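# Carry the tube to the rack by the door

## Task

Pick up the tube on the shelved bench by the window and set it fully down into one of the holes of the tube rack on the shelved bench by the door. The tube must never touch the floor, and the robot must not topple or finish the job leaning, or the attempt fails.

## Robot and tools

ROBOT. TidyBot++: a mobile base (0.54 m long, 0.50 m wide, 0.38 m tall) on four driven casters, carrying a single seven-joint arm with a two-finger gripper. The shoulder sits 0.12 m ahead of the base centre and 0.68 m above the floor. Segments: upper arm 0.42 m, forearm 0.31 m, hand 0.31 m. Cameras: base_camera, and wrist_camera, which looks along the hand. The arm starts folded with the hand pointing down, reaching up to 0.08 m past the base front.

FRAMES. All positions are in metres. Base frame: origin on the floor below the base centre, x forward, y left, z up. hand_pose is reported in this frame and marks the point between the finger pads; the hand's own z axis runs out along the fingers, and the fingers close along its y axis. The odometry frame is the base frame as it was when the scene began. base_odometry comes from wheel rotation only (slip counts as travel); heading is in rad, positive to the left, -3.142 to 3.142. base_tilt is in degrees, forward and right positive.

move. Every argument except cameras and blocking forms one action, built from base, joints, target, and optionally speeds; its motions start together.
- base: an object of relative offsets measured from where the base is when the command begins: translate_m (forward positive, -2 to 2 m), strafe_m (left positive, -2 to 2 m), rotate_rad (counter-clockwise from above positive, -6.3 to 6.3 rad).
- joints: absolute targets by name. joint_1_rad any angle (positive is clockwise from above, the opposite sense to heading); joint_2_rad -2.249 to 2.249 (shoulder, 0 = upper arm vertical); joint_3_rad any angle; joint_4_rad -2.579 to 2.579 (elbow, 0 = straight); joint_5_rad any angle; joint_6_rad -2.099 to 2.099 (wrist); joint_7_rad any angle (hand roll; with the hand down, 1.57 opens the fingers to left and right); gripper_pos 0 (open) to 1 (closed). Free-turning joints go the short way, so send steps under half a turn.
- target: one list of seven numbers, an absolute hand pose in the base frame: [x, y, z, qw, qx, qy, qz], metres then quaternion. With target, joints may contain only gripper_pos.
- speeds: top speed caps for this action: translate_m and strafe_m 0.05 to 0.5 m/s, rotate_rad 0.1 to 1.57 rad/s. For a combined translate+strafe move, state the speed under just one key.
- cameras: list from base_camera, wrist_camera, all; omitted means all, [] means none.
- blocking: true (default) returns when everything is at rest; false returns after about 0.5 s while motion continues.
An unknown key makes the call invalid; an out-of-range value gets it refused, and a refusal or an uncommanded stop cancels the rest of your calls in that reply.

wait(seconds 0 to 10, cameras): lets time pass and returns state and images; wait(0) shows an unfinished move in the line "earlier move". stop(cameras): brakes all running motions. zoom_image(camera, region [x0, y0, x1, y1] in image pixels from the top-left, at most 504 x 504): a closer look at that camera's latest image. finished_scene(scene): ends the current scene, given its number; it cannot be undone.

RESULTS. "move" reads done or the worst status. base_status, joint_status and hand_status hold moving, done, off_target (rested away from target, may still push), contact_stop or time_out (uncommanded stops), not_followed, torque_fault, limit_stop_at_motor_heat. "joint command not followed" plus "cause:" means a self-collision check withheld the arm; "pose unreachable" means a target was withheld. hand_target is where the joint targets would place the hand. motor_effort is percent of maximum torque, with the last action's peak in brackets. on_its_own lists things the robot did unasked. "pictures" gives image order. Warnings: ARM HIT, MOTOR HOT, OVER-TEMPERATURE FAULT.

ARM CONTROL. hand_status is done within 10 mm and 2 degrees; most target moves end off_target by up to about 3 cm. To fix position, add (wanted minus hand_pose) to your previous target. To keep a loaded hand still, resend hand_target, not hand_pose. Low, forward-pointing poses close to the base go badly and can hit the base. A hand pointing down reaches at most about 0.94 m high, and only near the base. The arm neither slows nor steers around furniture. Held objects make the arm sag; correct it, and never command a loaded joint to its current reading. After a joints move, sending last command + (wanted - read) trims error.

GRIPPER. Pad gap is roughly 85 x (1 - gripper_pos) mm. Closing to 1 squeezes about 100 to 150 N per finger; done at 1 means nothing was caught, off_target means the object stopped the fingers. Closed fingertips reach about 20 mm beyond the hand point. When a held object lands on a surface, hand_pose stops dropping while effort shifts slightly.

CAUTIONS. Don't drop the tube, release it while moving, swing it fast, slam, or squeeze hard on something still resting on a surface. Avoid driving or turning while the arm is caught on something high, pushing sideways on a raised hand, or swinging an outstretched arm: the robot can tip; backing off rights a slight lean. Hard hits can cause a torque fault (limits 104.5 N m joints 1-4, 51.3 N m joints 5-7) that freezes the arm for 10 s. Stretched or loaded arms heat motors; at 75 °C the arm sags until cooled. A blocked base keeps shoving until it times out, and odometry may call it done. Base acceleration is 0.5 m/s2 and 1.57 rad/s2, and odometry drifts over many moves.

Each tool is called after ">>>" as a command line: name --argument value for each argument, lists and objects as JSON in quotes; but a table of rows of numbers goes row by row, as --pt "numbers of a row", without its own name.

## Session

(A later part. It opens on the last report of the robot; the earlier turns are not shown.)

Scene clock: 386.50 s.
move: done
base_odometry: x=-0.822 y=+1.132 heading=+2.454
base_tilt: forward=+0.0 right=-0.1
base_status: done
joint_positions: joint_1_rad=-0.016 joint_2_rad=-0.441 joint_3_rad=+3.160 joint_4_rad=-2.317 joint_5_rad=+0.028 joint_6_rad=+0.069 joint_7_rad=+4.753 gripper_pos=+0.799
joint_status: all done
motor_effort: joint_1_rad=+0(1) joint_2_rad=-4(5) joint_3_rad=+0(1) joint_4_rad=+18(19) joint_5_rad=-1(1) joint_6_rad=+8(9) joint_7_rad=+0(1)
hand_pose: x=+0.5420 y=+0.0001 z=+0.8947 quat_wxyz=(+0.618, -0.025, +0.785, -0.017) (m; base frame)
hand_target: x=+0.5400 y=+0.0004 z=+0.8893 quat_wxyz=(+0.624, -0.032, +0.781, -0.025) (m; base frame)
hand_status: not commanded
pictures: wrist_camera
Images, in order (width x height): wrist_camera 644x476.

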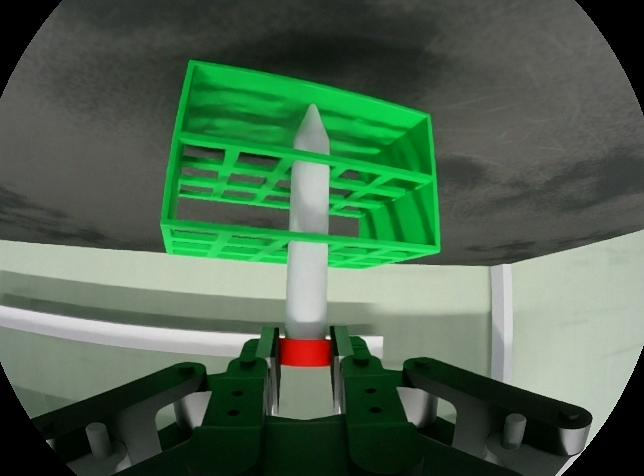

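>>> move --joints '{"joint_4_rad": -2.340, "joint_6_rad": 0.111}' --cameras '[]'

>>> move --joints '{"gripper_pos": 0.75}' --cameras '["wrist_camera"]'

Scene clock: 388.97 s.
move: done
base_odometry: x=-0.822 y=+1.132 heading=+2.454
base_tilt: forward=+0.0 right=-0.1
base_status: not commanded
joint_positions: joint_1_rad=-0.016 joint_2_rad=-0.441 joint_3_rad=+3.160 joint_4_rad=-2.317 joint_5_rad=+0.028 joint_6_rad=+0.069 joint_7_rad=+4.753 gripper_pos=+0.799
joint_status: all done
motor_effort: joint_1_rad=+0(1) joint_2_rad=-4(4) joint_3_rad=+0(1) joint_4_rad=+18(18) joint_5_rad=-1(1) joint_6_rad=+8(8) joint_7_rad=+0(1)
hand_pose: x=+0.5420 y=+0.0001 z=+0.8947 quat_wxyz=(+0.618, -0.025, +0.785, -0.017) (m; base frame)
hand_target: x=+0.5413 y=+0.0004 z=+0.8935 quat_wxyz=(+0.625, -0.032, +0.779, -0.025) (m; base frame)
hand_status: not commanded
pictures: none
No camera images: "cameras" was empty.

Scene clock: 389.47 s.
move: done
base_odometry: x=-0.822 y=+1.132 heading=+2.454
base_tilt: forward=+0.0 right=-0.1
base_status: not commanded
joint_positions: joint_1_rad=-0.016 joint_2_rad=-0.441 joint_3_rad=+3.160 joint_4_rad=-2.318 joint_5_rad=+0.028 joint_6_rad=+0.069 joint_7_rad=+4.753 gripper_pos=+0.750
joint_status: all done
motor_effort: joint_1_rad=+1(1) joint_2_rad=-4(5) joint_3_rad=+0(1) joint_4_rad=+18(19) joint_5_rad=+0(1) joint_6_rad=+8(9) joint_7_rad=-1(1)
hand_pose: x=+0.5420 y=+0.0001 z=+0.8946 quat_wxyz=(+0.618, -0.025, +0.785, -0.017) (m; base frame)
hand_target: x=+0.5413 y=+0.0004 z=+0.8935 quat_wxyz=(+0.625, -0.032, +0.779, -0.025) (m; base frame)
hand_status: not commanded
pictures: wrist_camera
Images, in order (width x height): wrist_camera 644x476.

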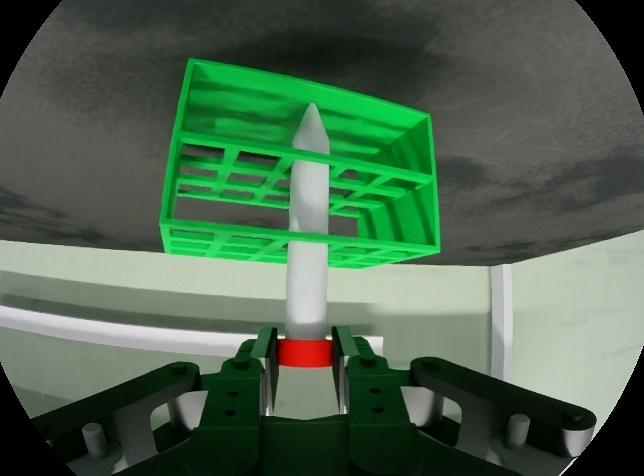

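>>> move --joints '{"gripper_pos": 0.5}' --cameras '["wrist_camera"]'

>>> zoom_image --camera "wrist_camera" --region '[240, 80, 390, 230]'

>>> zoom_image --camera "wrist_camera" --region '[240, 230, 390, 380]'

Scene clock: 394.53 s.
move: done
base_odometry: x=-0.822 y=+1.132 heading=+2.454
base_tilt: forward=+0.0 right=+0.0
base_status: not commanded
joint_positions: joint_1_rad=-0.016 joint_2_rad=-0.441 joint_3_rad=+3.160 joint_4_rad=-2.318 joint_5_rad=+0.028 joint_6_rad=+0.069 joint_7_rad=+4.753 gripper_pos=+0.500
joint_status: all done
motor_effort: joint_1_rad=+0(1) joint_2_rad=-5(5) joint_3_rad=+0(1) joint_4_rad=+19(20) joint_5_rad=+0(1) joint_6_rad=+9(9) joint_7_rad=+1(1)
hand_pose: x=+0.5420 y=+0.0001 z=+0.8946 quat_wxyz=(+0.618, -0.025, +0.785, -0.017) (m; base frame)
hand_target: x=+0.5413 y=+0.0004 z=+0.8935 quat_wxyz=(+0.625, -0.032, +0.779, -0.025) (m; base frame)
hand_status: not commanded
pictures: wrist_camera
Images, in order (width x height): wrist_camera 644x476.

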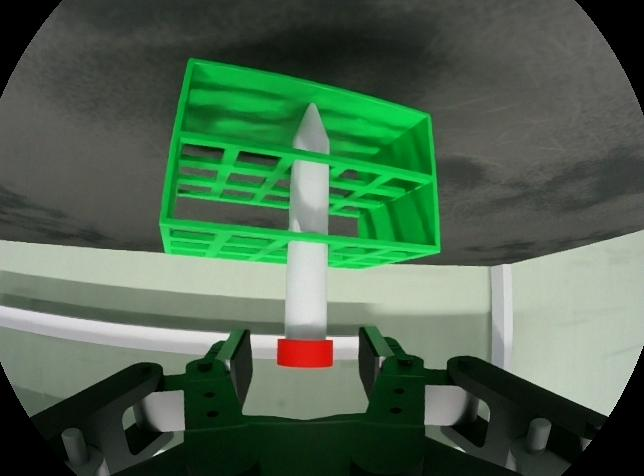

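Scaled by 3.360.

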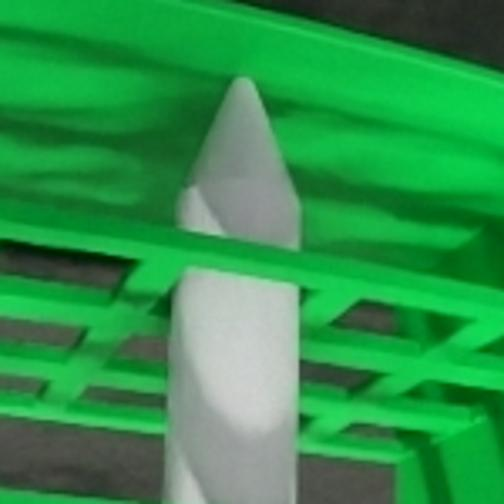

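Scaled by 3.360.

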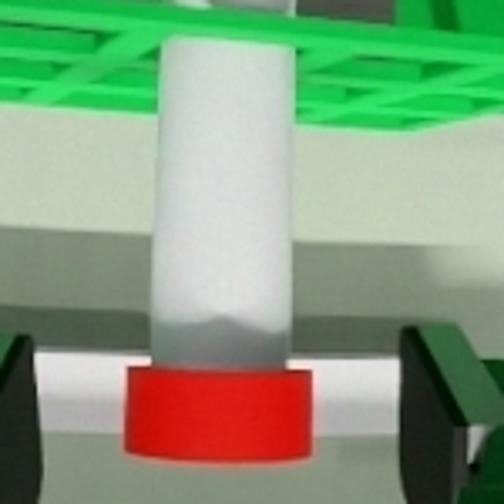

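>>> move --base '{"translate_m": -0.12}' --speeds '{"translate_m": 0.2}' --cameras '["wrist_camera"]'

>>> zoom_image --camera "wrist_camera" --region '[220, 120, 400, 300]'

Scene clock: 396.70 s.
move: done
base_odometry: x=-0.729 y=+1.055 heading=+2.454
base_tilt: forward=+0.0 right=+0.0
base_status: done
joint_positions: joint_1_rad=-0.016 joint_2_rad=-0.444 joint_3_rad=+3.160 joint_4_rad=-2.318 joint_5_rad=+0.028 joint_6_rad=+0.069 joint_7_rad=+4.753 gripper_pos=+0.500
joint_status: not commanded
motor_effort: joint_1_rad=+0(1) joint_2_rad=-5(7) joint_3_rad=+0(1) joint_4_rad=+19(20) joint_5_rad=+0(1) joint_6_rad=+9(9) joint_7_rad=-1(1)
hand_pose: x=+0.5413 y=+0.0001 z=+0.8956 quat_wxyz=(+0.619, -0.025, +0.785, -0.017) (m; base frame)
hand_target: x=+0.5413 y=+0.0004 z=+0.8935 quat_wxyz=(+0.625, -0.032, +0.779, -0.025) (m; base frame)
hand_status: not commanded
pictures: wrist_camera
Images, in order (width x height): wrist_camera 644x476.

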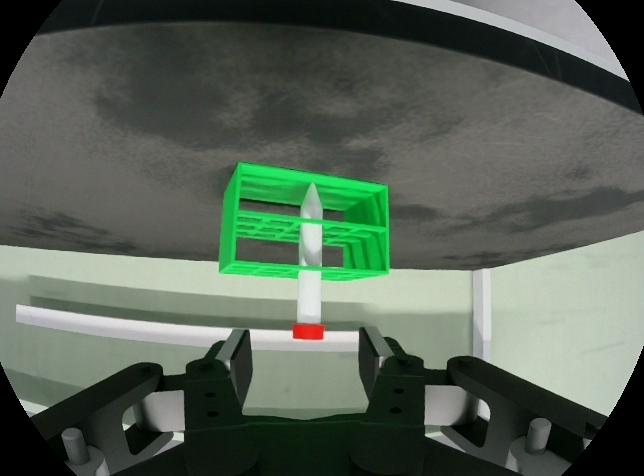

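Scaled by 2.800.

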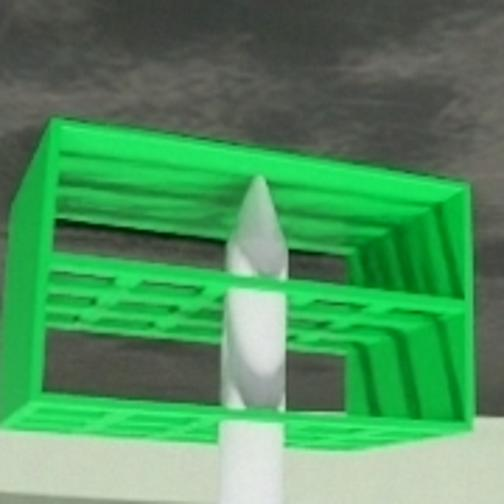

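>>> zoom_image --camera "wrist_camera" --region '[285, 160, 345, 220]'

>>> zoom_image --camera "base_camera" --region '[0, 0, 504, 480]'

Scaled by 8.400.

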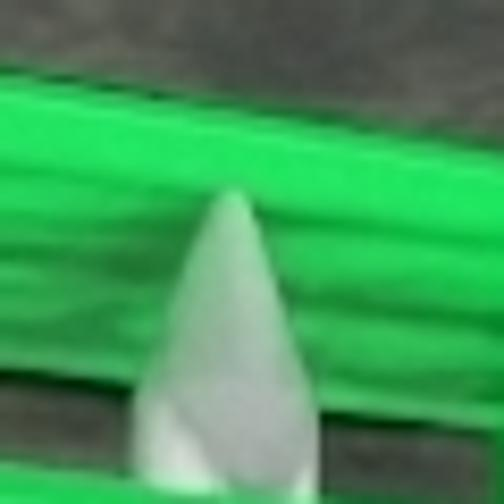

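This scene's latest camera images include none from base_camera. They are from: wrist_camera. base_camera's image comes with the result of a call that names it in "cameras".

>>> wait --seconds 0 --cameras '["wrist_camera", "base_camera"]'

Scene clock: 407.10 s.
base_odometry: x=-0.729 y=+1.055 heading=+2.454
base_tilt: forward=+0.0 right=-0.1
base_status: done
joint_positions: joint_1_rad=-0.016 joint_2_rad=-0.444 joint_3_rad=+3.160 joint_4_rad=-2.318 joint_5_rad=+0.028 joint_6_rad=+0.069 joint_7_rad=+4.753 gripper_pos=+0.500
joint_status: not commanded
motor_effort: joint_1_rad=+0(1) joint_2_rad=-5(7) joint_3_rad=-1(1) joint_4_rad=+19(20) joint_5_rad=+0(1) joint_6_rad=+9(9) joint_7_rad=+1(1)
hand_pose: x=+0.5413 y=+0.0001 z=+0.8956 quat_wxyz=(+0.619, -0.025, +0.785, -0.017) (m; base frame)
hand_target: x=+0.5413 y=+0.0004 z=+0.8935 quat_wxyz=(+0.625, -0.032, +0.779, -0.025) (m; base frame)
hand_status: not commanded
pictures: base_camera, wrist_camera
Images, in order (width x height): base_camera 644x364, wrist_camera 644x476.

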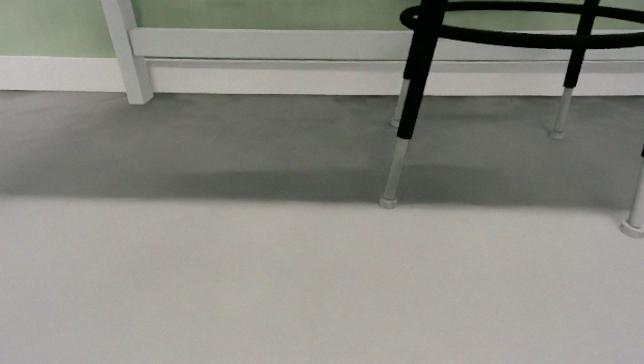

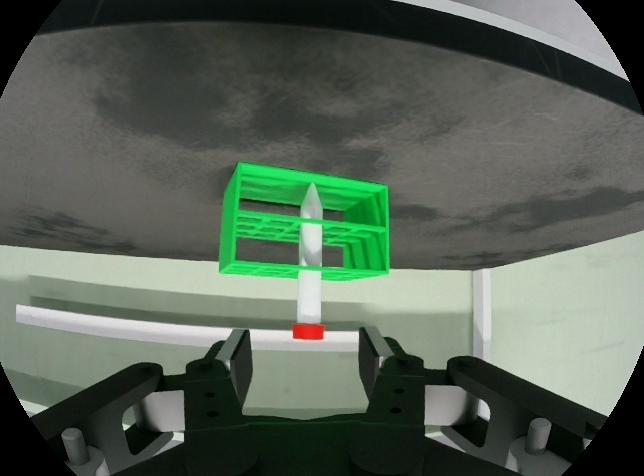

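>>> finished_scene --scene 2

The scene is finished: the task was done.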